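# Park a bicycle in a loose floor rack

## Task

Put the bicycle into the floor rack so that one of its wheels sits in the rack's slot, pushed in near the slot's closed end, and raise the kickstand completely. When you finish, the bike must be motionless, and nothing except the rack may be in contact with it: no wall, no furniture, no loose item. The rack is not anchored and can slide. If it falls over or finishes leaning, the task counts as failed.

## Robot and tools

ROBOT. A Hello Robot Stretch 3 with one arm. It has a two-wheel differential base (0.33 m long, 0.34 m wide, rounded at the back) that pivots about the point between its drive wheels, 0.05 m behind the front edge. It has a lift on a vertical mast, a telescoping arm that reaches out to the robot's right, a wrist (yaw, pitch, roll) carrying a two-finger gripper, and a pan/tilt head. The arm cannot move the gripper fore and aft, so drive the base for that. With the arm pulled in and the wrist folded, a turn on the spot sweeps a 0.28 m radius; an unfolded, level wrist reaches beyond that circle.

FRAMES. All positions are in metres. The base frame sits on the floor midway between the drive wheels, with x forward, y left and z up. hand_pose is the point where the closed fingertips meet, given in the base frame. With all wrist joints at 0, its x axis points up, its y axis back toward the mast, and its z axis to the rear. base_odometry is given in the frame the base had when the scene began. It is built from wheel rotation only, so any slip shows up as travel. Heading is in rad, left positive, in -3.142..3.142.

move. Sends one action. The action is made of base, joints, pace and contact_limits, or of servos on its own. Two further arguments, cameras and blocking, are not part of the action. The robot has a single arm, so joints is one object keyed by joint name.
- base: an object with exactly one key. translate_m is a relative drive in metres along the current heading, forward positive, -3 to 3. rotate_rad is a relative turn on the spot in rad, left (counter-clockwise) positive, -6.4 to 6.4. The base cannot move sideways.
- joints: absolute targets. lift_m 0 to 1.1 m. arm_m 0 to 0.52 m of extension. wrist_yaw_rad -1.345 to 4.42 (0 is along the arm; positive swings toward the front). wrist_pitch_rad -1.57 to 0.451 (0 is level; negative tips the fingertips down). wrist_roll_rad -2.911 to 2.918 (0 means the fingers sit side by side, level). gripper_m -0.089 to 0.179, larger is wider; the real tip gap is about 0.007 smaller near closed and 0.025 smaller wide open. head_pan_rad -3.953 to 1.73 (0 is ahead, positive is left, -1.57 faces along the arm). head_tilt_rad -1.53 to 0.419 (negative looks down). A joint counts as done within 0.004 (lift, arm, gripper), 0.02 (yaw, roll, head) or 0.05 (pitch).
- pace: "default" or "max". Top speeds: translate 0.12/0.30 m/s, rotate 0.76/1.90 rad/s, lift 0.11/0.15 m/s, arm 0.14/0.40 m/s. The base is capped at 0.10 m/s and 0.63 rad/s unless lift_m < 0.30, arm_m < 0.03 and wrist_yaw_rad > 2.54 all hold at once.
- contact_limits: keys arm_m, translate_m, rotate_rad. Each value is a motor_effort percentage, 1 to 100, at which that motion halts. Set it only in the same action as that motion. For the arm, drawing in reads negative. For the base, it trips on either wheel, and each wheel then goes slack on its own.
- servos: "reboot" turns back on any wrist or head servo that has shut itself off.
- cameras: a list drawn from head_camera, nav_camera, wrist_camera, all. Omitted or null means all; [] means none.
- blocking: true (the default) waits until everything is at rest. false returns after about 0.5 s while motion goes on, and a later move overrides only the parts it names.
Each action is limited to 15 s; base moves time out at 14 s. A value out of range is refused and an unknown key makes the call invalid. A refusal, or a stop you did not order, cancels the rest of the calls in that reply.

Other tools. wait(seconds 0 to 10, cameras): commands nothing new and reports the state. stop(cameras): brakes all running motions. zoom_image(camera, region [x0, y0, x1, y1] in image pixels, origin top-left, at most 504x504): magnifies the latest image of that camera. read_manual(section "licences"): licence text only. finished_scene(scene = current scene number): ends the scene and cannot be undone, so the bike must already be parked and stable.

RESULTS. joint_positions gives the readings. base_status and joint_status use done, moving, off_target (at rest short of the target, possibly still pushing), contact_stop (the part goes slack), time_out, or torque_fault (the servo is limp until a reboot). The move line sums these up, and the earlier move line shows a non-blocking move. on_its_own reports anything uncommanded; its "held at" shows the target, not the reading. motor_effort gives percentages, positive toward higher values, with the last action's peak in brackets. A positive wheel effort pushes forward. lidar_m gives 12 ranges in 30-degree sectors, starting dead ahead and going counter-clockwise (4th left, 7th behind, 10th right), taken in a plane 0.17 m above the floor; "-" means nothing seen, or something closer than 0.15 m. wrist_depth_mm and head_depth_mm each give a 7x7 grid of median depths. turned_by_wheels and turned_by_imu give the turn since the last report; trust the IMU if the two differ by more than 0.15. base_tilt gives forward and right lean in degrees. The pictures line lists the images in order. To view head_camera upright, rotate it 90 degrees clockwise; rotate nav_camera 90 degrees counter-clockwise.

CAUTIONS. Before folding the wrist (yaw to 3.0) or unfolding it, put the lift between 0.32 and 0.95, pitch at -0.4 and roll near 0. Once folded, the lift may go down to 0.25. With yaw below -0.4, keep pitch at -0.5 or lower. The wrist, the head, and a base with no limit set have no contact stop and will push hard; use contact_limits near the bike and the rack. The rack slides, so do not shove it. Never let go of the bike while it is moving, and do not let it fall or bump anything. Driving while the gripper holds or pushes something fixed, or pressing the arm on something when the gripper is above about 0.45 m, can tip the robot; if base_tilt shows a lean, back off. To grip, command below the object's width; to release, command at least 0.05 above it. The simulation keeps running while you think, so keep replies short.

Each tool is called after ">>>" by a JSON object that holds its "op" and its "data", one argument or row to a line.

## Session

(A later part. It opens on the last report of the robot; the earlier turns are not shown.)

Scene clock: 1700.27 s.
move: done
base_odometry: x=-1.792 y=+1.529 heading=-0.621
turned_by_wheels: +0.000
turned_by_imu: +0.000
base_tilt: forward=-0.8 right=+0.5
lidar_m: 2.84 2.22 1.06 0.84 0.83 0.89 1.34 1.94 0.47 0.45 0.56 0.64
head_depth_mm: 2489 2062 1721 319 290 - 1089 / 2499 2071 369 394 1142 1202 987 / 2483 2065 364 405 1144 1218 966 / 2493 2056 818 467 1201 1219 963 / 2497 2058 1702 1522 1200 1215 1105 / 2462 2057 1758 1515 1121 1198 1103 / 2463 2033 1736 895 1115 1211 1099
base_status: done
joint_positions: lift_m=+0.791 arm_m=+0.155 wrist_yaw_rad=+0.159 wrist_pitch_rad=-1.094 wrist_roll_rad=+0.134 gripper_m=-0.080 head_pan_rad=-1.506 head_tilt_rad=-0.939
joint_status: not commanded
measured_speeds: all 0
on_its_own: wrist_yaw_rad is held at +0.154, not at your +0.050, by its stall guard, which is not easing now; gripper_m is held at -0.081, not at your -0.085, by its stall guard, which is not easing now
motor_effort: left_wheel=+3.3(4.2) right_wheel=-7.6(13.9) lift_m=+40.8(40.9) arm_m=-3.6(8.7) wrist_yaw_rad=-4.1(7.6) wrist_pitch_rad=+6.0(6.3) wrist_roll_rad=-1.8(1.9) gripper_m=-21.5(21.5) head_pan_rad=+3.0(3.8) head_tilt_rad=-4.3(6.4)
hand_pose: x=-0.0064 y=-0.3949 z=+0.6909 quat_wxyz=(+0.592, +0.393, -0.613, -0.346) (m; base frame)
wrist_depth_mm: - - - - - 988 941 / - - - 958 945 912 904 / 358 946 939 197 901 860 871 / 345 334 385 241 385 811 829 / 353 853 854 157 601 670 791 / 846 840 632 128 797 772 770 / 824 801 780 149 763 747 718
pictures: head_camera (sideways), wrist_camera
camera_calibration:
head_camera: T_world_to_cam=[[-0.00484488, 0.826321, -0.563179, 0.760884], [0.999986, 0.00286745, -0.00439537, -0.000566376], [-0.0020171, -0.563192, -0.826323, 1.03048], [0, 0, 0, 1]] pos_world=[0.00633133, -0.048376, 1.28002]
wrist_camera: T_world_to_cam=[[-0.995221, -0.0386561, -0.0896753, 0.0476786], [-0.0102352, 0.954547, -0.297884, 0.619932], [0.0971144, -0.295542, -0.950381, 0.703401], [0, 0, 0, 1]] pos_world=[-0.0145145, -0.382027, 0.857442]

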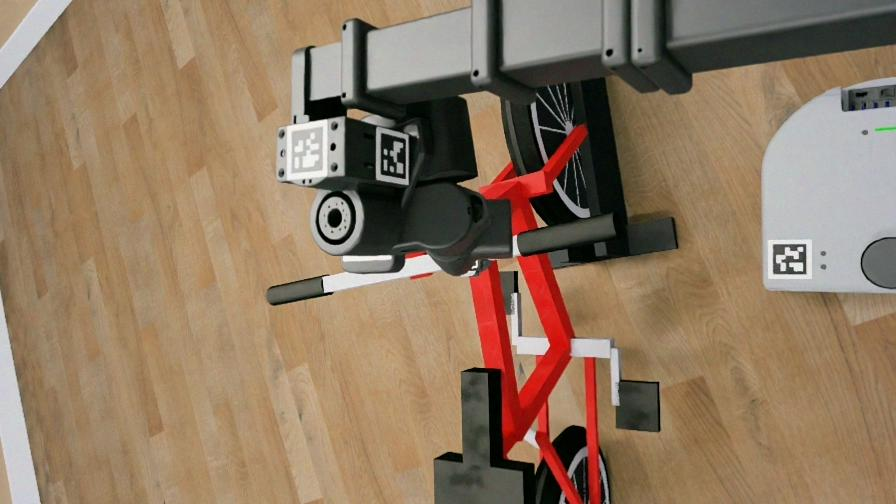

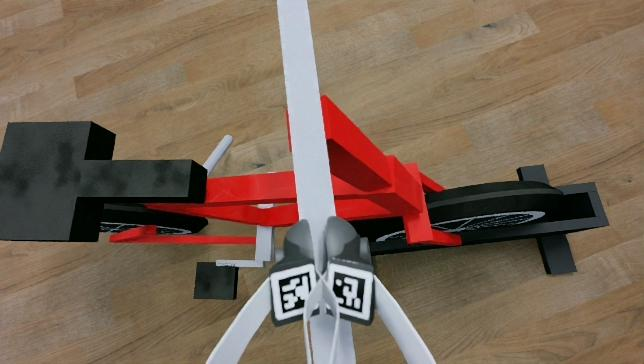

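>>> {"op": "move", "data": {
  "base": {"translate_m": -0.065},
  "joints": {"arm_m": 0.16},
  "cameras": ["wrist_camera", "head_camera"]
}}

>>> {"op": "zoom_image", "data": {
  "camera": "wrist_camera",
  "region": [404, 130, 644, 300]
}}

Scene clock: 1716.50 s.
move: done
base_odometry: x=-1.845 y=+1.567 heading=-0.621
turned_by_wheels: +0.000
turned_by_imu: -0.001
base_tilt: forward=-0.7 right=+0.5
lidar_m: 2.89 2.15 1.03 0.81 0.81 0.87 1.30 1.89 0.48 0.46 0.56 0.64
head_depth_mm: 2437 2065 1731 319 290 - 1091 / 2527 2075 370 398 1167 1205 982 / 2488 2066 367 410 1163 1219 963 / 2483 2067 780 470 1165 1211 966 / 2475 2057 1715 1528 1221 1212 1106 / 2483 2041 1745 1523 1167 1198 1103 / 2463 2050 1748 899 1120 1212 1099
base_status: done
joint_positions: lift_m=+0.791 arm_m=+0.160 wrist_yaw_rad=+0.161 wrist_pitch_rad=-1.096 wrist_roll_rad=+0.134 gripper_m=-0.080 head_pan_rad=-1.506 head_tilt_rad=-0.939
joint_status: all done
measured_speeds: all 0
on_its_own: wrist_yaw_rad is held at +0.154, not at your +0.050, by its stall guard, which is not easing now; gripper_m is held at -0.081, not at your -0.085, by its stall guard, which is not easing now
motor_effort: left_wheel=+3.1(3.7) right_wheel=-10.1(14.6) lift_m=+41.1(42.4) arm_m=+9.0(14.5) wrist_yaw_rad=-5.8(8.7) wrist_pitch_rad=+6.6(6.7) wrist_roll_rad=-1.8(1.8) gripper_m=-20.8(21.3) head_pan_rad=+2.5(3.9) head_tilt_rad=-5.1(6.5)
hand_pose: x=-0.0063 y=-0.3994 z=+0.6908 quat_wxyz=(+0.592, +0.394, -0.613, -0.346) (m; base frame)
wrist_depth_mm: - - - - - 962 946 / - - - 913 970 899 905 / 362 937 932 194 882 884 851 / 343 339 390 245 389 556 811 / 344 854 837 154 674 702 774 / 873 823 633 129 800 798 758 / 809 802 770 150 765 751 732
pictures: head_camera (sideways), wrist_camera
camera_calibration:
head_camera: T_world_to_cam=[[-0.00484498, 0.826321, -0.563179, 0.760884], [0.999986, 0.00286757, -0.00439538, -0.000566361], [-0.00201704, -0.563192, -0.826323, 1.03048], [0, 0, 0, 1]] pos_world=[0.00633134, -0.048376, 1.28002]
wrist_camera: T_world_to_cam=[[-0.99518, -0.0402336, -0.08943, 0.0467783], [-0.0119952, 0.955055, -0.296186, 0.623213], [0.0973272, -0.293686, -0.950934, 0.703002], [0, 0, 0, 1]] pos_world=[-0.0143929, -0.386858, 0.85728]

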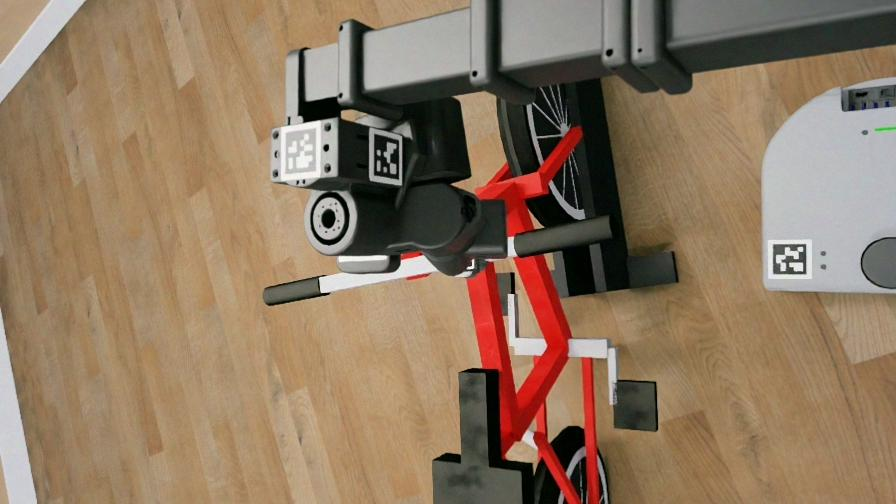

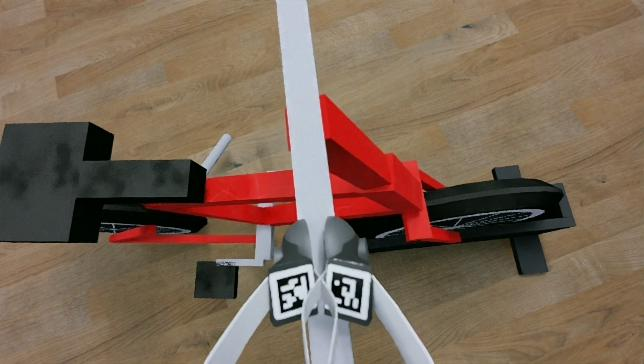

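Scaled by 2.100.

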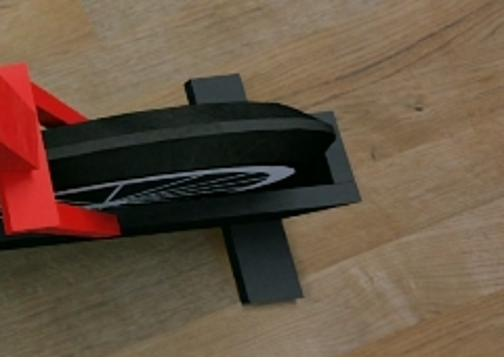

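>>> {"op": "move", "data": {
  "joints": {"arm_m": 0.185},
  "cameras": []
}}

>>> {"op": "move", "data": {
  "joints": {"arm_m": 0.2, "lift_m": 0.789},
  "cameras": ["wrist_camera", "head_camera"]
}}

Scene clock: 1729.23 s.
move: done
base_odometry: x=-1.845 y=+1.567 heading=-0.621
turned_by_wheels: +0.000
turned_by_imu: -0.001
base_tilt: forward=-0.8 right=+0.5
lidar_m: 2.90 2.15 1.03 0.81 0.81 0.86 1.30 1.88 0.49 0.47 0.56 0.65
head_depth_mm: 2431 2080 1691 319 290 - 1091 / 2503 2063 379 412 1178 1201 989 / 2481 2054 386 902 1182 1220 963 / 2486 2051 513 656 1170 1215 963 / 2458 2045 1746 1532 1291 1221 1104 / 2468 2035 1749 1446 1199 1195 1102 / 2473 2058 1744 880 1143 1213 1101
base_status: not commanded
joint_positions: lift_m=+0.791 arm_m=+0.185 wrist_yaw_rad=+0.158 wrist_pitch_rad=-1.103 wrist_roll_rad=+0.134 gripper_m=-0.080 head_pan_rad=-1.506 head_tilt_rad=-0.939
joint_status: all done
measured_speeds: all 0
on_its_own: wrist_yaw_rad is held at +0.154, not at your +0.050, by its stall guard, which is not easing now; gripper_m is held at -0.081, not at your -0.085, by its stall guard, which is not easing now
motor_effort: left_wheel=+3.4(4.0) right_wheel=-3.6(11.7) lift_m=+19.1(45.9) arm_m=+15.4(17.2) wrist_yaw_rad=-3.5(6.2) wrist_pitch_rad=+7.8(8.1) wrist_roll_rad=-1.3(1.9) gripper_m=-21.5(21.5) head_pan_rad=+3.3(3.7) head_tilt_rad=-5.8(6.2)
hand_pose: x=-0.0068 y=-0.4229 z=+0.6901 quat_wxyz=(+0.590, +0.395, -0.612, -0.349) (m; base frame)
wrist_depth_mm: - - - - - 954 944 / - - - 938 953 927 899 / 355 950 936 190 898 873 854 / 343 334 380 220 369 851 827 / 336 619 646 155 562 661 794 / 852 829 636 128 775 785 770 / 807 806 789 147 758 748 726
pictures: none
No camera images: "cameras" was empty.

Scene clock: 1730.17 s.
move: contact_stop
base_odometry: x=-1.845 y=+1.567 heading=-0.621
turned_by_wheels: +0.000
turned_by_imu: +0.000
base_tilt: forward=-0.8 right=+0.5
lidar_m: 2.90 2.15 1.03 0.82 0.81 0.87 1.30 1.88 0.50 0.47 0.56 0.66
head_depth_mm: 2434 2082 1692 308 290 - 1093 / 2517 2078 384 426 1168 1207 989 / 2498 2053 399 973 1190 1217 965 / 2465 2053 442 662 1199 1218 966 / 2491 2053 1742 1528 1290 1216 1106 / 2480 2049 1745 999 1210 1201 1100 / 2477 2055 1737 879 1175 1205 1101
base_status: not commanded
joint_positions: lift_m=+0.791 arm_m=+0.200 wrist_yaw_rad=+0.160 wrist_pitch_rad=-1.095 wrist_roll_rad=+0.134 gripper_m=-0.080 head_pan_rad=-1.506 head_tilt_rad=-0.939
joint_status: lift_m contact_stop (moved +0.000 of -0.002); the others done
measured_speeds: all 0
on_its_own: wrist_yaw_rad is held at +0.154, not at your +0.050, by its stall guard, which is not easing now; gripper_m is held at -0.081, not at your -0.085, by its stall guard, which is not easing now; lift_m is slack since a contact_stop
motor_effort: left_wheel=+3.2(3.6) right_wheel=-2.0(3.9) lift_m=+28.0(28.6) arm_m=+16.3(17.3) wrist_yaw_rad=-4.3(5.0) wrist_pitch_rad=+6.4(7.8) wrist_roll_rad=-1.5(1.8) gripper_m=-20.5(21.7) head_pan_rad=+3.1(3.8) head_tilt_rad=-5.2(5.9)
hand_pose: x=-0.0064 y=-0.4396 z=+0.6912 quat_wxyz=(+0.592, +0.393, -0.613, -0.346) (m; base frame)
wrist_depth_mm: - - - - - 977 957 / - - - 924 942 941 904 / - 971 944 192 906 872 854 / 345 338 390 215 508 850 832 / 333 471 605 154 486 494 785 / 855 847 626 128 787 773 756 / 830 838 776 146 759 757 737
pictures: head_camera (sideways), wrist_camera
camera_calibration:
head_camera: T_world_to_cam=[[-0.00484469, 0.826321, -0.563179, 0.760884], [0.999986, 0.00286721, -0.00439538, -0.000566361], [-0.00201724, -0.563192, -0.826323, 1.03048], [0, 0, 0, 1]] pos_world=[0.00633132, -0.048376, 1.28002]
wrist_camera: T_world_to_cam=[[-0.995226, -0.0390987, -0.0894261, 0.0455908], [-0.0108386, 0.95486, -0.296859, 0.662085], [0.0969962, -0.294473, -0.950725, 0.691102], [0, 0, 0, 1]] pos_world=[-0.0144851, -0.426905, 0.857671]

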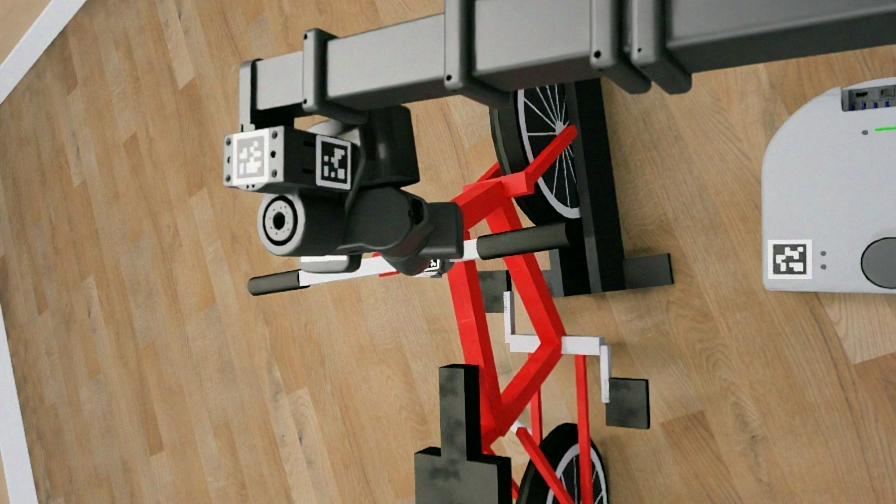

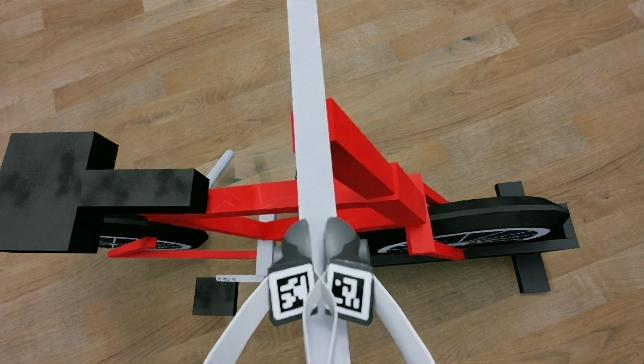

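>>> {"op": "move", "data": {
  "joints": {"gripper_m": 0.03},
  "cameras": []
}}

>>> {"op": "move", "data": {
  "joints": {"gripper_m": 0.09},
  "cameras": ["head_camera"]
}}

>>> {"op": "move", "data": {
  "joints": {"lift_m": 0.95, "wrist_yaw_rad": 0.0},
  "cameras": ["head_camera", "wrist_camera", "nav_camera"]
}}

Scene clock: 1737.37 s.
move: done
base_odometry: x=-1.845 y=+1.567 heading=-0.621
turned_by_wheels: +0.000
turned_by_imu: -0.001
base_tilt: forward=-0.7 right=+0.5
lidar_m: 2.90 2.15 1.03 0.81 0.81 0.86 1.30 1.88 0.50 0.47 0.56 0.65
head_depth_mm: 2463 2077 1679 308 291 - 1092 / 2528 2064 383 438 1173 1205 982 / 2496 2054 400 969 1188 1223 967 / 2501 2064 444 661 1203 1213 968 / 2477 2056 1758 1520 1292 1209 1098 / 2459 2039 1746 999 1208 1195 1099 / 2483 2021 1743 880 1176 1212 1103
base_status: not commanded
joint_positions: lift_m=+0.792 arm_m=+0.200 wrist_yaw_rad=+0.157 wrist_pitch_rad=-1.072 wrist_roll_rad=+0.133 gripper_m=+0.030 head_pan_rad=-1.506 head_tilt_rad=-0.939
joint_status: all done
measured_speeds: all 0
on_its_own: wrist_yaw_rad is held at +0.154, not at your +0.050, by its stall guard, which is not easing now; lift_m is slack since a contact_stop
motor_effort: left_wheel=+3.3(4.0) right_wheel=-3.0(3.3) lift_m=+27.5(28.8) arm_m=+11.7(13.9) wrist_yaw_rad=-2.1(5.1) wrist_pitch_rad=+2.1(6.7) wrist_roll_rad=-1.2(1.8) gripper_m=+0.0(90.7) head_pan_rad=+2.6(3.5) head_tilt_rad=-4.7(6.2)
hand_pose: x=-0.0058 y=-0.4451 z=+0.6940 quat_wxyz=(+0.595, +0.386, -0.618, -0.339) (m; base frame)
wrist_depth_mm: - - - - - - 956 / - - - 961 957 925 931 / - - 966 193 913 901 872 / 350 344 892 228 856 844 834 / 334 360 383 164 422 491 794 / 880 834 128 150 132 770 764 / 830 817 772 151 757 742 735
pictures: none
No camera images: "cameras" was empty.

Scene clock: 1738.50 s.
move: done
base_odometry: x=-1.845 y=+1.567 heading=-0.621
turned_by_wheels: +0.000
turned_by_imu: +0.000
base_tilt: forward=-0.8 right=+0.5
lidar_m: 2.90 2.15 1.03 0.81 0.81 0.86 1.29 1.88 0.49 0.47 0.56 0.65
head_depth_mm: 2439 2066 1693 308 291 - 1091 / 2519 2067 383 438 1175 1202 987 / 2490 2070 399 971 1190 1217 968 / 2486 2057 444 662 1210 1220 968 / 2495 2045 1737 1445 1292 1214 1101 / 2485 2045 1740 1005 1207 1191 1099 / 2472 2042 1744 878 1170 1214 1101
base_status: not commanded
joint_positions: lift_m=+0.792 arm_m=+0.200 wrist_yaw_rad=+0.157 wrist_pitch_rad=-1.072 wrist_roll_rad=+0.133 gripper_m=+0.090 head_pan_rad=-1.506 head_tilt_rad=-0.939
joint_status: all done
measured_speeds: all 0
on_its_own: wrist_yaw_rad is held at +0.154, not at your +0.050, by its stall guard, which is not easing now; lift_m is slack since a contact_stop
motor_effort: left_wheel=+3.0(4.1) right_wheel=-2.3(3.0) lift_m=+28.5(29.8) arm_m=+11.7(12.8) wrist_yaw_rad=-2.1(2.6) wrist_pitch_rad=+2.1(2.2) wrist_roll_rad=-1.1(1.7) gripper_m=+0.9(93.7) head_pan_rad=+3.4(3.6) head_tilt_rad=-4.7(6.1)
hand_pose: x=-0.0058 y=-0.4451 z=+0.6941 quat_wxyz=(+0.595, +0.386, -0.618, -0.339) (m; base frame)
wrist_depth_mm: - - - - - - 974 / - - - 959 971 947 912 / - - 955 192 934 900 867 / 346 343 917 226 884 841 843 / 335 362 377 170 350 481 790 / 841 839 147 161 133 760 767 / 823 122 795 152 746 729 728
pictures: head_camera (sideways)
camera_calibration:
head_camera: T_world_to_cam=[[-0.00484478, 0.826321, -0.563179, 0.760884], [0.999986, 0.00286733, -0.00439537, -0.000566371], [-0.00201717, -0.563192, -0.826323, 1.03048], [0, 0, 0, 1]] pos_world=[0.00633133, -0.048376, 1.28002]

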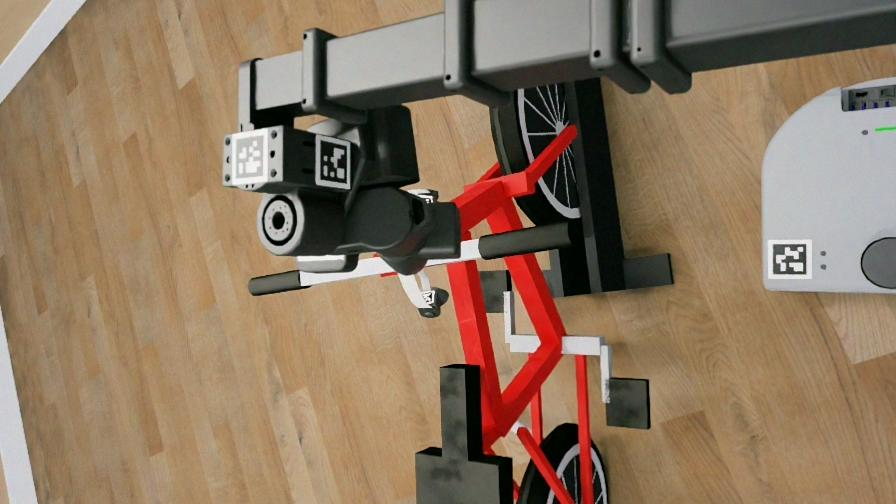

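Scene clock: 1740.77 s.
move: done
base_odometry: x=-1.845 y=+1.567 heading=-0.621
turned_by_wheels: +0.000
turned_by_imu: +0.000
base_tilt: forward=-0.8 right=+0.5
lidar_m: 2.90 2.15 1.03 0.81 0.81 0.86 1.30 1.88 0.50 0.48 0.56 0.66
head_depth_mm: 2432 1926 1766 1536 1276 1220 1107 / - 291 1760 1528 1195 1218 985 / - 295 1649 1532 1183 1216 965 / 2332 340 750 875 1204 1214 968 / 2484 2059 1720 1528 1283 1216 1103 / 2476 2048 1745 1001 1202 1197 1097 / 2464 2058 1743 876 1171 1212 1098
base_status: not commanded
joint_positions: lift_m=+0.950 arm_m=+0.200 wrist_yaw_rad=+0.002 wrist_pitch_rad=-1.071 wrist_roll_rad=+0.133 gripper_m=+0.090 head_pan_rad=-1.506 head_tilt_rad=-0.939
joint_status: all done
measured_speeds: all 0
motor_effort: left_wheel=+3.7(3.8) right_wheel=-2.5(3.2) lift_m=+32.7(35.9) arm_m=+10.0(11.8) wrist_yaw_rad=-1.7(6.0) wrist_pitch_rad=+1.9(2.2) wrist_roll_rad=-1.3(1.7) gripper_m=+0.0(1.3) head_pan_rad=+2.7(3.8) head_tilt_rad=-4.7(6.4)
hand_pose: x=-0.0214 y=-0.4466 z=+0.8523 quat_wxyz=(+0.567, +0.337, -0.646, -0.384) (m; base frame)
wrist_depth_mm: - - - - - - - / - - - - - - - / - - - - - - - / - - - - - - - / - 493 810 453 604 958 968 / - 465 147 940 130 901 893 / 961 121 912 902 909 859 869
pictures: head_camera (sideways), nav_camera (sideways), wrist_camera
camera_calibration:
head_camera: T_world_to_cam=[[-0.00484478, 0.826321, -0.563179, 0.760884], [0.999986, 0.00286733, -0.00439537, -0.000566371], [-0.00201717, -0.563192, -0.826323, 1.03048], [0, 0, 0, 1]] pos_world=[0.00633133, -0.048376, 1.28002]
nav_camera: T_world_to_cam=[[0.0487417, -0.790889, 0.610016, -0.749429], [-0.997723, -0.067056, -0.00721811, 0.0657634], [0.0466139, -0.608275, -0.792357, 0.993115], [0, 0, 0, 1]] pos_world=[0.0558491, 0.0157816, 1.24454]
wrist_camera: T_world_to_cam=[[-0.989163, 0.114456, -0.0919639, 0.115661], [0.138196, 0.937332, -0.31986, 0.731372], [0.0495909, -0.329103, -0.942991, 0.820586], [0, 0, 0, 1]] pos_world=[-0.027359, -0.42872, 1.01838]

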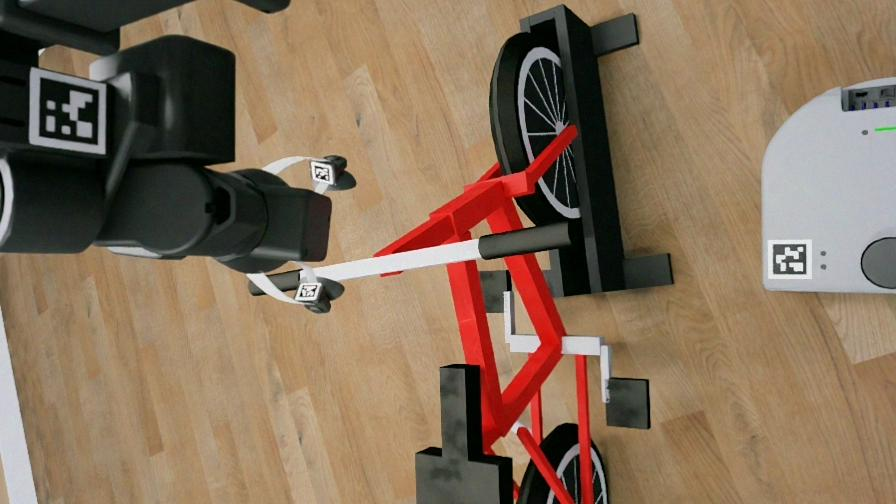

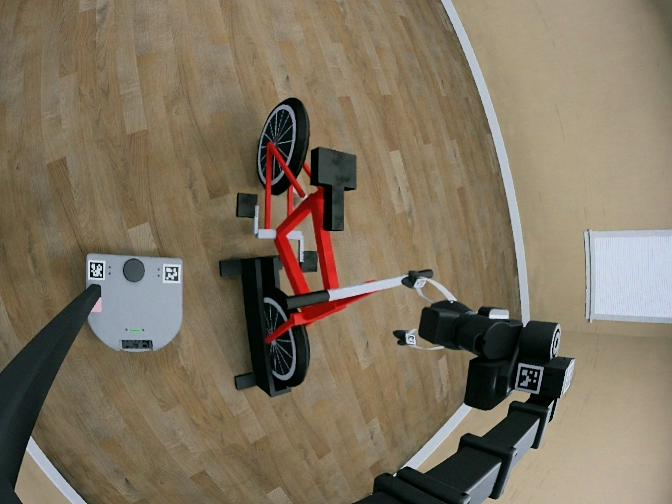

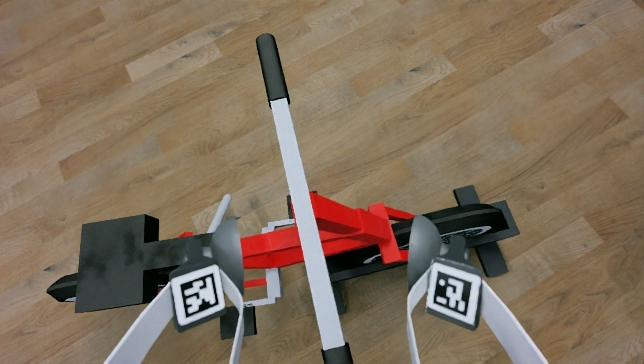

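>>> {"op": "zoom_image", "data": {
  "camera": "head_camera",
  "region": [470, 0, 700, 320]
}}

>>> {"op": "zoom_image", "data": {
  "camera": "head_camera",
  "region": [400, 260, 700, 504]
}}

Scaled by 1.575 from the camera's 896x504 image, which has a finer 1280x720 frame.

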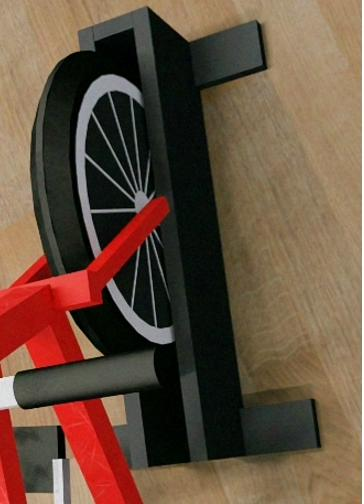

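Scaled by 1.680 from the camera's 896x504 image, which has a finer 1280x720 frame.

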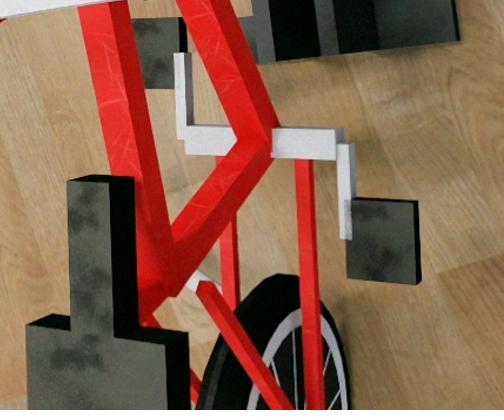

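>>> {"op": "move", "data": {
  "base": {"translate_m": 0.8},
  "joints": {"arm_m": 0.0, "gripper_m": -0.05, "wrist_pitch_rad": -1.2, "wrist_roll_rad": 0.0, "lift_m": 0.95, "head_pan_rad": -1.57, "head_tilt_rad": -0.8},
  "cameras": ["head_camera", "nav_camera"]
}}

Scene clock: 1788.90 s.
move: done
base_odometry: x=-1.194 y=+1.102 heading=-0.621
turned_by_wheels: +0.000
turned_by_imu: +0.002
base_tilt: forward=-0.8 right=+0.6
lidar_m: 2.16 2.13 1.41 1.14 1.12 1.21 1.82 0.66 0.48 0.50 2.63 2.72
head_depth_mm: 3131 2592 2173 - - - 1128 / 3034 2581 2110 - - - 1123 / 2846 2565 2051 - - - 1108 / 2700 2579 2046 1773 1370 - 1103 / 2546 2559 2059 1699 1416 1265 1126 / 2448 2578 2049 1701 1445 1257 1124 / 2326 2493 2048 1701 1447 1260 1118
base_status: done
joint_positions: lift_m=+0.950 arm_m=+0.003 wrist_yaw_rad=+0.001 wrist_pitch_rad=-1.201 wrist_roll_rad=+0.004 gripper_m=-0.049 head_pan_rad=-1.564 head_tilt_rad=-0.803
joint_status: all done
joint sent to its limit — arm_m, lower limit.
measured_speeds: all 0
motor_effort: left_wheel=+2.8(8.2) right_wheel=+1.2(5.8) lift_m=+23.5(35.0) arm_m=-11.6(13.8) wrist_yaw_rad=-1.3(2.1) wrist_pitch_rad=+0.1(2.1) wrist_roll_rad=-1.8(4.3) gripper_m=-16.1(100.0) head_pan_rad=-2.3(5.4) head_tilt_rad=+1.1(4.3)
hand_pose: x=-0.0215 y=-0.2179 z=+0.8411 quat_wxyz=(+0.583, +0.399, -0.584, -0.400) (m; base frame)
wrist_depth_mm: - - - - - - - / - - - - - - 497 / - - - - 798 798 777 / - - - - - - - / - - - 964 958 974 977 / 982 964 962 128 942 938 963 / 927 928 940 797 908 891 917
pictures: head_camera (sideways), nav_camera (sideways)
camera_calibration:
head_camera: T_world_to_cam=[[0.0441648, 0.741257, -0.669766, 0.89946], [0.998434, -0.0557881, 0.00409446, -0.0116097], [-0.0343299, -0.668898, -0.742561, 0.921764], [0, 0, 0, 1]] pos_world=[0.00351113, -0.0508125, 1.28694]
nav_camera: T_world_to_cam=[[0.00169408, -0.702413, 0.711768, -0.881729], [-0.999932, -0.0094044, -0.00690086, 0.0653651], [0.011541, -0.711708, -0.702381, 0.876323], [0, 0, 0, 1]] pos_world=[0.0567407, 0.00496282, 1.24355]

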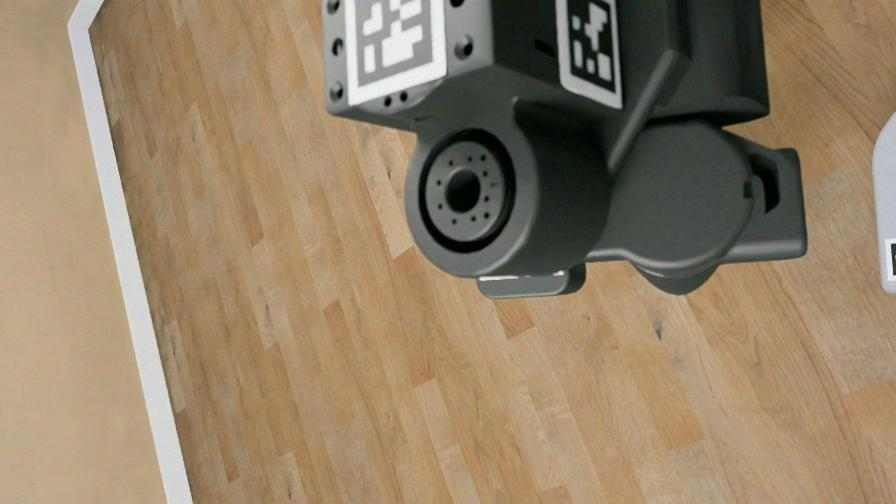

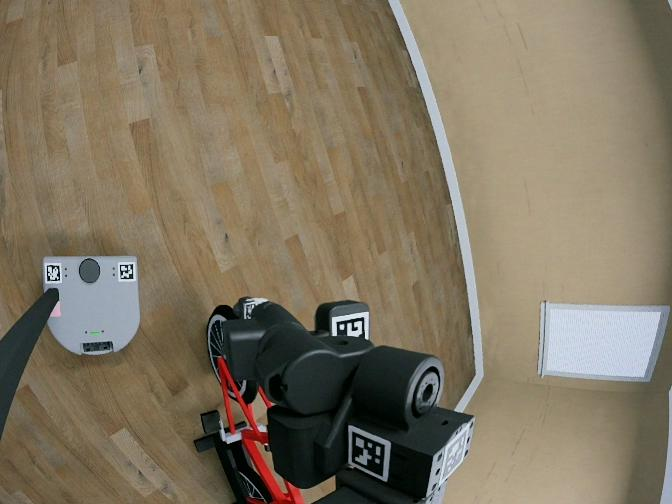

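>>> {"op": "move", "data": {
  "base": {"translate_m": -0.04},
  "cameras": []
}}

>>> {"op": "move", "data": {
  "base": {"rotate_rad": -1.327},
  "joints": {"head_pan_rad": -2.0},
  "cameras": ["head_camera", "nav_camera"]
}}

Scene clock: 1806.70 s.
move: done
base_odometry: x=-1.227 y=+1.125 heading=-0.621
turned_by_wheels: +0.000
turned_by_imu: -0.001
base_tilt: forward=-0.9 right=+0.5
lidar_m: 2.19 2.17 1.39 1.12 1.11 1.19 1.79 0.94 0.47 0.47 2.65 2.78
head_depth_mm: 3067 2582 2174 - - - 1128 / 3046 2555 2115 - - - 1121 / 2853 2585 2061 - - - 1110 / 2728 2558 2057 1788 1365 - 1106 / 2576 2561 2043 1694 1419 1273 1128 / 2466 2586 2036 1687 1459 1264 1117 / 2334 2497 2050 1704 1450 1266 1125
base_status: done
joint_positions: lift_m=+0.950 arm_m=+0.003 wrist_yaw_rad=+0.001 wrist_pitch_rad=-1.201 wrist_roll_rad=+0.004 gripper_m=-0.049 head_pan_rad=-1.564 head_tilt_rad=-0.803
joint_status: not commanded
measured_speeds: all 0
motor_effort: left_wheel=+0.1(4.6) right_wheel=-0.8(5.6) lift_m=+25.4(26.7) arm_m=-12.0(12.5) wrist_yaw_rad=-1.3(1.6) wrist_pitch_rad=-0.1(0.2) wrist_roll_rad=-1.7(2.0) gripper_m=-16.1(17.5) head_pan_rad=-1.3(3.1) head_tilt_rad=+1.3(2.7)
hand_pose: x=-0.0215 y=-0.2179 z=+0.8411 quat_wxyz=(+0.583, +0.399, -0.584, -0.400) (m; base frame)
wrist_depth_mm: - - - - - - - / - - - - - - 491 / - - - - 784 825 764 / - - - - - - - / - - - 970 978 956 929 / 969 962 930 127 928 966 943 / 935 965 924 785 932 914 920
pictures: none
No camera images: "cameras" was empty.

Scene clock: 1809.90 s.
move: done
base_odometry: x=-1.227 y=+1.125 heading=-1.948
turned_by_wheels: -1.327
turned_by_imu: -1.339
base_tilt: forward=-0.8 right=+0.5
lidar_m: 2.64 2.66 2.38 2.17 1.86 1.22 1.10 1.11 1.37 0.97 0.54 0.47
head_depth_mm: 1166 1294 1397 - - 1232 1126 / 1282 1441 - - - 1277 1127 / 1431 1643 - - - 1241 1116 / 1626 1887 2118 - - 1222 1125 / 1872 2238 2206 - - - 1104 / 2208 2477 2110 - - - 1119 / 2364 2556 2050 1784 - 1262 1121
base_status: done
joint_positions: lift_m=+0.950 arm_m=+0.003 wrist_yaw_rad=+0.001 wrist_pitch_rad=-1.201 wrist_roll_rad=+0.004 gripper_m=-0.049 head_pan_rad=-1.994 head_tilt_rad=-0.803
joint_status: all done
measured_speeds: all 0
motor_effort: left_wheel=+7.5(11.1) right_wheel=-6.4(8.5) lift_m=+26.7(27.9) arm_m=-12.5(13.2) wrist_yaw_rad=-1.2(1.9) wrist_pitch_rad=+0.0(0.2) wrist_roll_rad=-1.2(2.1) gripper_m=-16.6(17.6) head_pan_rad=-2.5(4.1) head_tilt_rad=+0.2(2.9)
hand_pose: x=-0.0215 y=-0.2179 z=+0.8411 quat_wxyz=(+0.583, +0.399, -0.584, -0.400) (m; base frame)
wrist_depth_mm: 518 573 - - - - - / - - - - - - - / - 812 - - - - - / - 684 - - - - - / - 973 - 966 992 952 957 / 994 976 964 128 945 931 948 / 931 955 913 781 867 888 932
pictures: head_camera (sideways), nav_camera (sideways)
camera_calibration:
head_camera: T_world_to_cam=[[0.349208, 0.655325, -0.669779, 0.897615], [0.884244, -0.467008, 0.00409551, -0.0109145], [-0.310108, -0.593678, -0.742549, 0.923431], [0, 0, 0, 1]] pos_world=[-0.0174397, -0.0451057, 1.28694]
nav_camera: T_world_to_cam=[[-0.291329, -0.639138, 0.71178, -0.879957], [-0.912787, 0.408377, -0.00690081, 0.0648334], [-0.286264, -0.651714, -0.702369, 0.878124], [0, 0, 0, 1]] pos_world=[0.0541976, -0.0166048, 1.24355]

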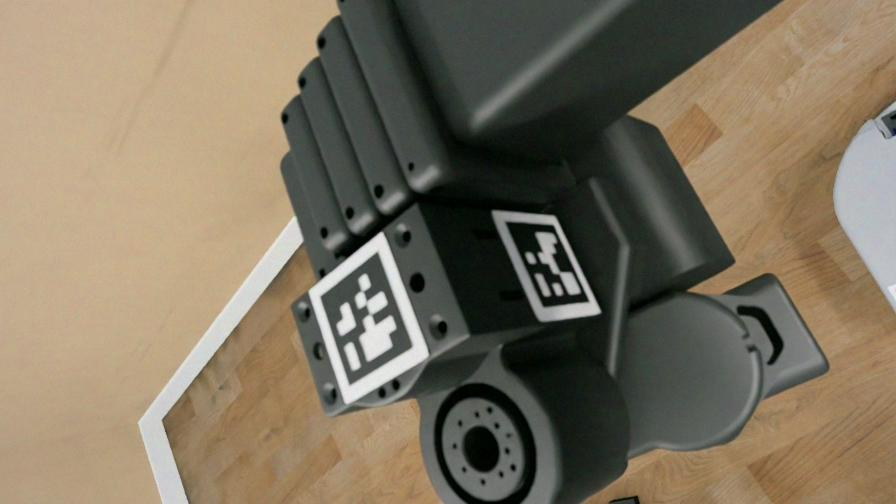

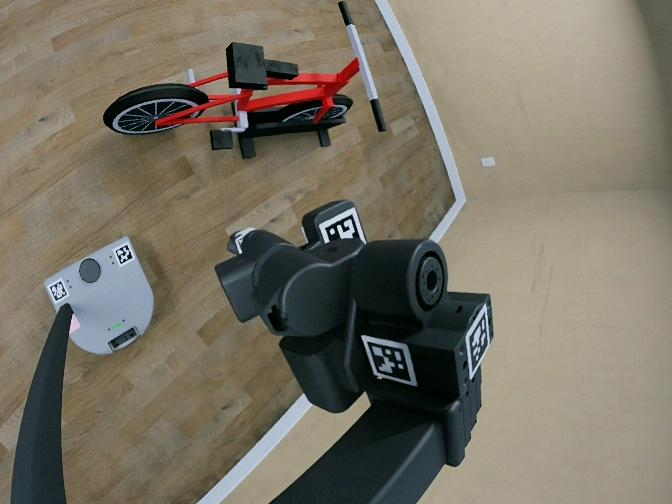

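>>> {"op": "move", "data": {
  "base": {"rotate_rad": -0.085},
  "cameras": []
}}

>>> {"op": "move", "data": {
  "base": {"translate_m": 0.59},
  "cameras": ["head_camera", "nav_camera", "wrist_camera"]
}}

Scene clock: 1822.37 s.
move: done
base_odometry: x=-1.227 y=+1.125 heading=-2.032
turned_by_wheels: -0.085
turned_by_imu: -0.086
base_tilt: forward=-0.8 right=+0.5
lidar_m: 2.65 2.65 2.48 2.17 2.15 1.26 1.10 1.10 1.29 1.24 0.57 0.47
head_depth_mm: 1091 1227 1333 - - 1228 1123 / 1194 1347 - - - 1270 1121 / 1315 1505 - - - 1248 1126 / 1467 1693 1933 - - 1219 1124 / 1656 1963 2140 - - - 1104 / 1887 2281 2092 - - - 1119 / 2209 2482 2058 1784 - 1259 1125
base_status: done
joint_positions: lift_m=+0.950 arm_m=+0.003 wrist_yaw_rad=+0.001 wrist_pitch_rad=-1.201 wrist_roll_rad=+0.004 gripper_m=-0.049 head_pan_rad=-1.994 head_tilt_rad=-0.803
joint_status: not commanded
measured_speeds: all 0
motor_effort: left_wheel=+7.4(11.4) right_wheel=-6.4(8.7) lift_m=+28.1(29.2) arm_m=-10.4(12.2) wrist_yaw_rad=-1.0(1.7) wrist_pitch_rad=+0.1(0.3) wrist_roll_rad=-1.3(1.8) gripper_m=-17.0(17.0) head_pan_rad=-1.9(3.3) head_tilt_rad=+2.0(2.4)
hand_pose: x=-0.0215 y=-0.2179 z=+0.8411 quat_wxyz=(+0.583, +0.399, -0.584, -0.400) (m; base frame)
wrist_depth_mm: 521 822 - - - - - / 518 861 - - - - - / - 826 - - - - - / - 688 - - - - - / - 807 - 949 965 960 957 / 983 981 963 127 941 913 941 / 906 921 911 766 922 931 917
pictures: none
No camera images: "cameras" was empty.

Scene clock: 1829.37 s.
move: done
base_odometry: x=-1.489 y=+0.596 heading=-2.032
turned_by_wheels: +0.000
turned_by_imu: +0.002
base_tilt: forward=-0.8 right=+0.5
lidar_m: 2.07 2.08 2.43 2.31 2.31 1.90 1.67 1.68 0.21 0.52 2.43 2.38
head_depth_mm: 1676 1869 2043 - - 1223 1121 / 1843 2089 - - - 1275 1127 / 2026 2320 - - - 1251 1124 / 2249 2473 2167 - - 920 955 / 2526 2578 2099 - - - 1104 / 2557 2581 2122 - - - 1122 / 2364 2455 1986 1778 - 1260 1114
base_status: done
joint_positions: lift_m=+0.950 arm_m=+0.003 wrist_yaw_rad=+0.001 wrist_pitch_rad=-1.201 wrist_roll_rad=+0.004 gripper_m=-0.049 head_pan_rad=-1.994 head_tilt_rad=-0.803
joint_status: not commanded
measured_speeds: all 0
motor_effort: left_wheel=+5.8(11.2) right_wheel=-1.8(3.9) lift_m=+30.7(30.8) arm_m=-10.1(11.7) wrist_yaw_rad=-1.5(2.0) wrist_pitch_rad=+0.0(0.3) wrist_roll_rad=-1.7(2.1) gripper_m=-16.6(17.6) head_pan_rad=-2.0(3.5) head_tilt_rad=+1.5(3.0)
hand_pose: x=-0.0215 y=-0.2179 z=+0.8411 quat_wxyz=(+0.583, +0.399, -0.584, -0.400) (m; base frame)
wrist_depth_mm: - - - - 516 - - / - - - - 530 - - / - - - - - - - / - - - - - - - / - - - 880 962 945 947 / 991 953 938 128 946 930 931 / 934 941 940 783 907 929 917
pictures: head_camera (sideways), nav_camera (sideways), wrist_camera
camera_calibration:
head_camera: T_world_to_cam=[[0.349204, 0.655317, -0.669788, 0.897627], [0.884244, -0.467008, 0.00409626, -0.0109155], [-0.310112, -0.593686, -0.742541, 0.923421], [0, 0, 0, 1]] pos_world=[-0.0174397, -0.0451059, 1.28694]
nav_camera: T_world_to_cam=[[-0.291325, -0.63913, 0.711788, -0.879968], [-0.912787, 0.408377, -0.00690077, 0.0648334], [-0.286267, -0.651721, -0.70236, 0.878113], [0, 0, 0, 1]] pos_world=[0.0541973, -0.0166055, 1.24355]
wrist_camera: T_world_to_cam=[[-0.999533, 0.00676873, -0.0298149, 0.0123713], [0.0125771, 0.979882, -0.199183, 0.41854], [0.0278669, -0.199465, -0.979509, 0.943813], [0, 0, 0, 1]] pos_world=[-0.0191996, -0.221945, 1.00821]

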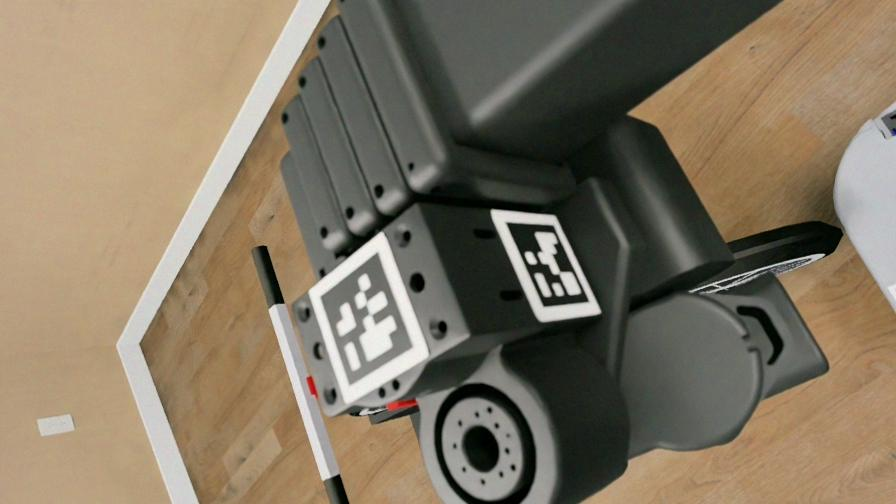

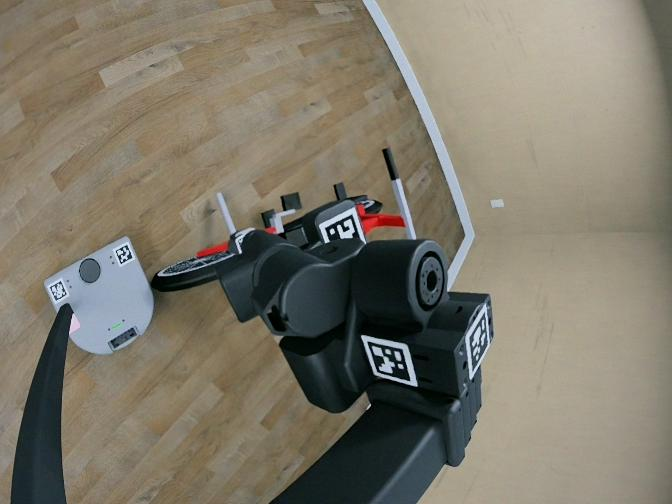

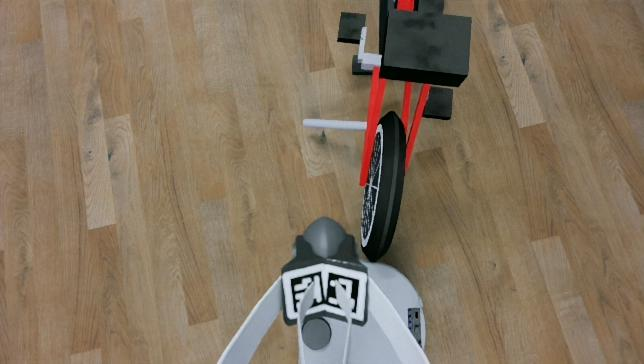

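>>> {"op": "move", "data": {
  "base": {"rotate_rad": 0.085},
  "joints": {"arm_m": 0.3},
  "cameras": []
}}

>>> {"op": "move", "data": {
  "base": {"translate_m": 0.045},
  "joints": {"arm_m": 0.5, "wrist_yaw_rad": -1.33},
  "cameras": ["head_camera", "nav_camera", "wrist_camera"]
}}

Scene clock: 1859.77 s.
move: done
base_odometry: x=-1.489 y=+0.596 heading=-1.947
turned_by_wheels: +0.085
turned_by_imu: +0.084
base_tilt: forward=-0.8 right=+0.5
lidar_m: 2.08 2.10 2.53 2.30 2.32 1.83 1.67 1.69 0.23 0.54 2.46 2.28
head_depth_mm: 1777 1971 2089 - - 1221 1127 / 1977 2216 2174 - - 1272 1125 / 2195 2413 - - 1421 1267 1124 / 2514 2688 - 1661 1223 952 972 / 2566 - 1145 1251 1367 1245 1122 / 2266 2326 1998 1698 1446 1264 1122 / 346 359 1929 1656 1453 1262 1123
base_status: done
joint_positions: lift_m=+0.950 arm_m=+0.300 wrist_yaw_rad=+0.000 wrist_pitch_rad=-1.201 wrist_roll_rad=+0.004 gripper_m=-0.049 head_pan_rad=-1.994 head_tilt_rad=-0.803
joint_status: all done
measured_speeds: all 0
motor_effort: left_wheel=-5.5(9.2) right_wheel=+6.8(13.5) lift_m=+32.6(32.6) arm_m=+12.7(14.8) wrist_yaw_rad=-0.2(1.7) wrist_pitch_rad=+0.1(0.3) wrist_roll_rad=-1.6(2.0) gripper_m=-16.0(17.5) head_pan_rad=-2.1(3.5) head_tilt_rad=+0.6(3.7)
hand_pose: x=-0.0216 y=-0.5150 z=+0.8411 quat_wxyz=(+0.582, +0.399, -0.584, -0.401) (m; base frame)
wrist_depth_mm: - - - - - 704 - / - - - - - - - / - - - - 820 - - / - - - - 796 - - / - - - 853 480 445 987 / 995 953 941 128 687 934 910 / 924 925 880 914 922 919 899
pictures: none
No camera images: "cameras" was empty.

Scene clock: 1862.47 s.
move: done
base_odometry: x=-1.506 y=+0.555 heading=-1.948
turned_by_wheels: +0.000
turned_by_imu: -0.001
base_tilt: forward=-0.8 right=+0.5
lidar_m: 2.03 2.05 2.53 2.31 2.33 1.88 1.72 0.26 0.26 2.43 2.45 2.24
head_depth_mm: 1824 2051 2142 - - 1230 1128 / 2038 2273 2180 - - 1267 1121 / 2264 2466 - - 1392 1247 967 / 2568 - - 944 1072 1083 1123 / 2559 - 1356 1454 1385 1267 1122 / 310 2307 1977 1701 1448 1267 1124 / 339 2376 1924 1691 1453 1262 1120
base_status: done
joint_positions: lift_m=+0.950 arm_m=+0.500 wrist_yaw_rad=-1.328 wrist_pitch_rad=-1.201 wrist_roll_rad=+0.004 gripper_m=-0.049 head_pan_rad=-1.994 head_tilt_rad=-0.803
joint_status: all done
measured_speeds: all 0
motor_effort: left_wheel=-1.3(3.9) right_wheel=+6.2(10.5) lift_m=+33.1(33.4) arm_m=+12.7(14.6) wrist_yaw_rad=-1.9(4.4) wrist_pitch_rad=+0.0(0.2) wrist_roll_rad=-1.3(1.9) gripper_m=-15.6(18.0) head_pan_rad=-2.4(3.2) head_tilt_rad=+1.7(2.4)
hand_pose: x=-0.0894 y=-0.6616 z=+0.8411 quat_wxyz=(+0.212, -0.046, -0.706, -0.674) (m; base frame)
wrist_depth_mm: - - - - - - - / - - 525 - - - - / - - - 700 482 - - / - - - - 472 - - / - - - 967 962 716 959 / 958 947 958 127 954 930 - / 918 934 928 954 896 905 749
pictures: head_camera (sideways), nav_camera (sideways), wrist_camera
camera_calibration:
head_camera: T_world_to_cam=[[0.349212, 0.655296, -0.669805, 0.897649], [0.884234, -0.467026, 0.00409769, -0.0109173], [-0.310131, -0.593695, -0.742526, 0.923401], [0, 0, 0, 1]] pos_world=[-0.0174408, -0.0451057, 1.28694]
nav_camera: T_world_to_cam=[[-0.291332, -0.639109, 0.711804, -0.879989], [-0.912779, 0.408396, -0.00690071, 0.0648332], [-0.286288, -0.65173, -0.702344, 0.878092], [0, 0, 0, 1]] pos_world=[0.0541964, -0.0166077, 1.24355]
wrist_camera: T_world_to_cam=[[-0.232587, 0.972121, -0.0297438, 0.654673], [0.954485, 0.222283, -0.198869, 0.436904], [-0.186713, -0.0746444, -0.979575, 0.920629], [0, 0, 0, 1]] pos_world=[-0.0928565, -0.664818, 1.00818]

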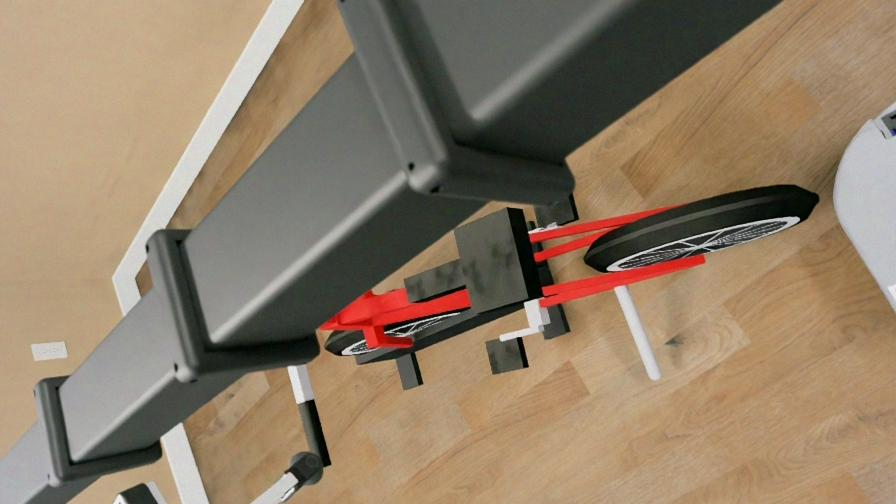

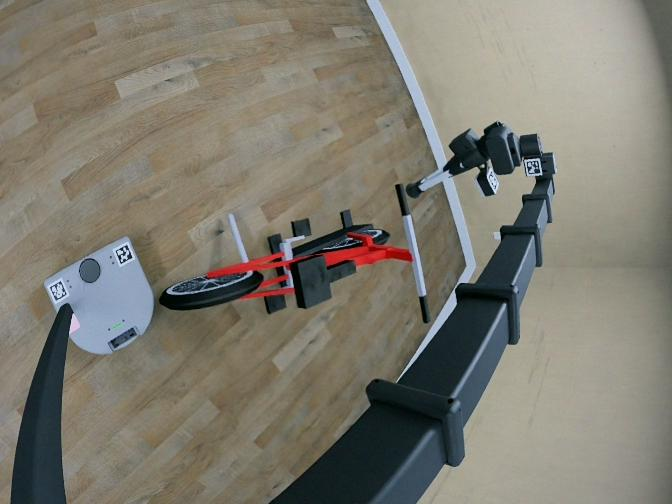

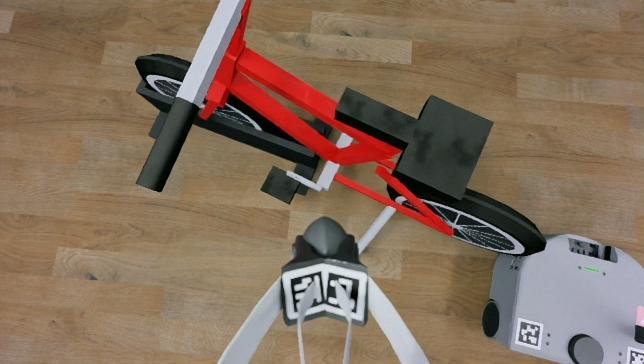

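>>> {"op": "move", "data": {
  "joints": {"lift_m": 0.45},
  "cameras": ["wrist_camera", "nav_camera"]
}}

Scene clock: 1891.40 s.
move: done
base_odometry: x=-1.506 y=+0.555 heading=-1.948
turned_by_wheels: +0.000
turned_by_imu: -0.002
base_tilt: forward=-0.8 right=+0.6
lidar_m: 2.03 2.05 2.52 2.31 2.33 1.88 1.71 0.26 0.26 2.43 2.45 2.23
head_depth_mm: 1827 2038 2055 1687 1447 1276 1120 / 2016 2276 2050 1702 1462 1267 1128 / 2258 2485 2044 1706 1425 1243 535 / 2570 2606 2002 1018 1072 614 953 / 2614 2568 1355 1455 737 1226 1117 / 2414 2566 1981 951 1419 1264 1119 / 2239 2438 1984 834 1422 1257 1121
base_status: not commanded
joint_positions: lift_m=+0.450 arm_m=+0.500 wrist_yaw_rad=-1.328 wrist_pitch_rad=-1.201 wrist_roll_rad=+0.004 gripper_m=-0.049 head_pan_rad=-1.994 head_tilt_rad=-0.803
joint_status: all done
measured_speeds: all 0
motor_effort: left_wheel=-1.2(2.5) right_wheel=+6.3(6.7) lift_m=+23.5(32.2) arm_m=+8.8(11.7) wrist_yaw_rad=-0.9(2.3) wrist_pitch_rad=+0.0(0.2) wrist_roll_rad=-1.8(2.1) gripper_m=-16.4(17.6) head_pan_rad=-2.3(3.6) head_tilt_rad=+1.5(3.2)
hand_pose: x=-0.0894 y=-0.6616 z=+0.3411 quat_wxyz=(+0.212, -0.046, -0.706, -0.674) (m; base frame)
wrist_depth_mm: 558 486 410 315 343 558 553 / 548 550 325 322 546 328 230 / 526 525 502 516 518 317 263 / 522 515 516 516 512 405 310 / 508 499 499 501 492 496 486 / 493 491 485 128 477 484 484 / 480 475 467 466 473 472 468
pictures: nav_camera (sideways), wrist_camera
camera_calibration:
nav_camera: T_world_to_cam=[[-0.291332, -0.639109, 0.711804, -0.879989], [-0.912779, 0.408396, -0.00690071, 0.0648332], [-0.286288, -0.65173, -0.702344, 0.878092], [0, 0, 0, 1]] pos_world=[0.0541964, -0.0166077, 1.24355]
wrist_camera: T_world_to_cam=[[-0.232587, 0.972121, -0.0297438, 0.639801], [0.954485, 0.222282, -0.198869, 0.337469], [-0.186714, -0.0746444, -0.979575, 0.430839], [0, 0, 0, 1]] pos_world=[-0.0928565, -0.664817, 0.508182]

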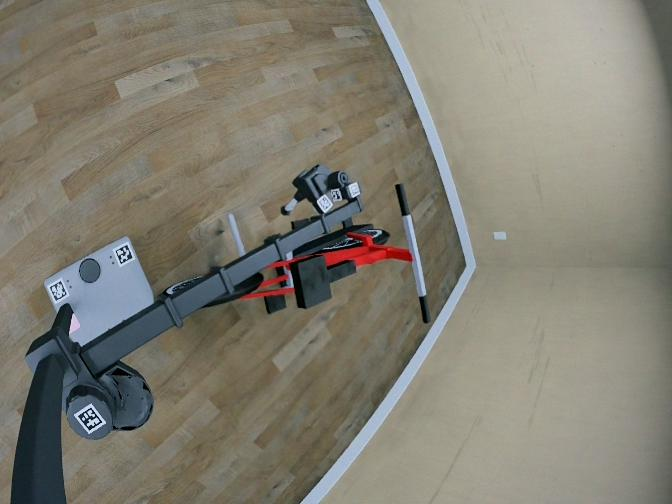

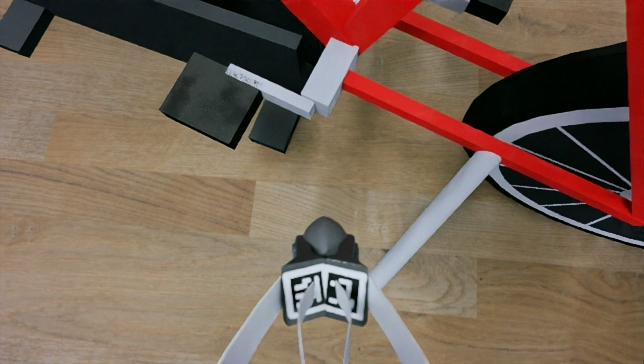

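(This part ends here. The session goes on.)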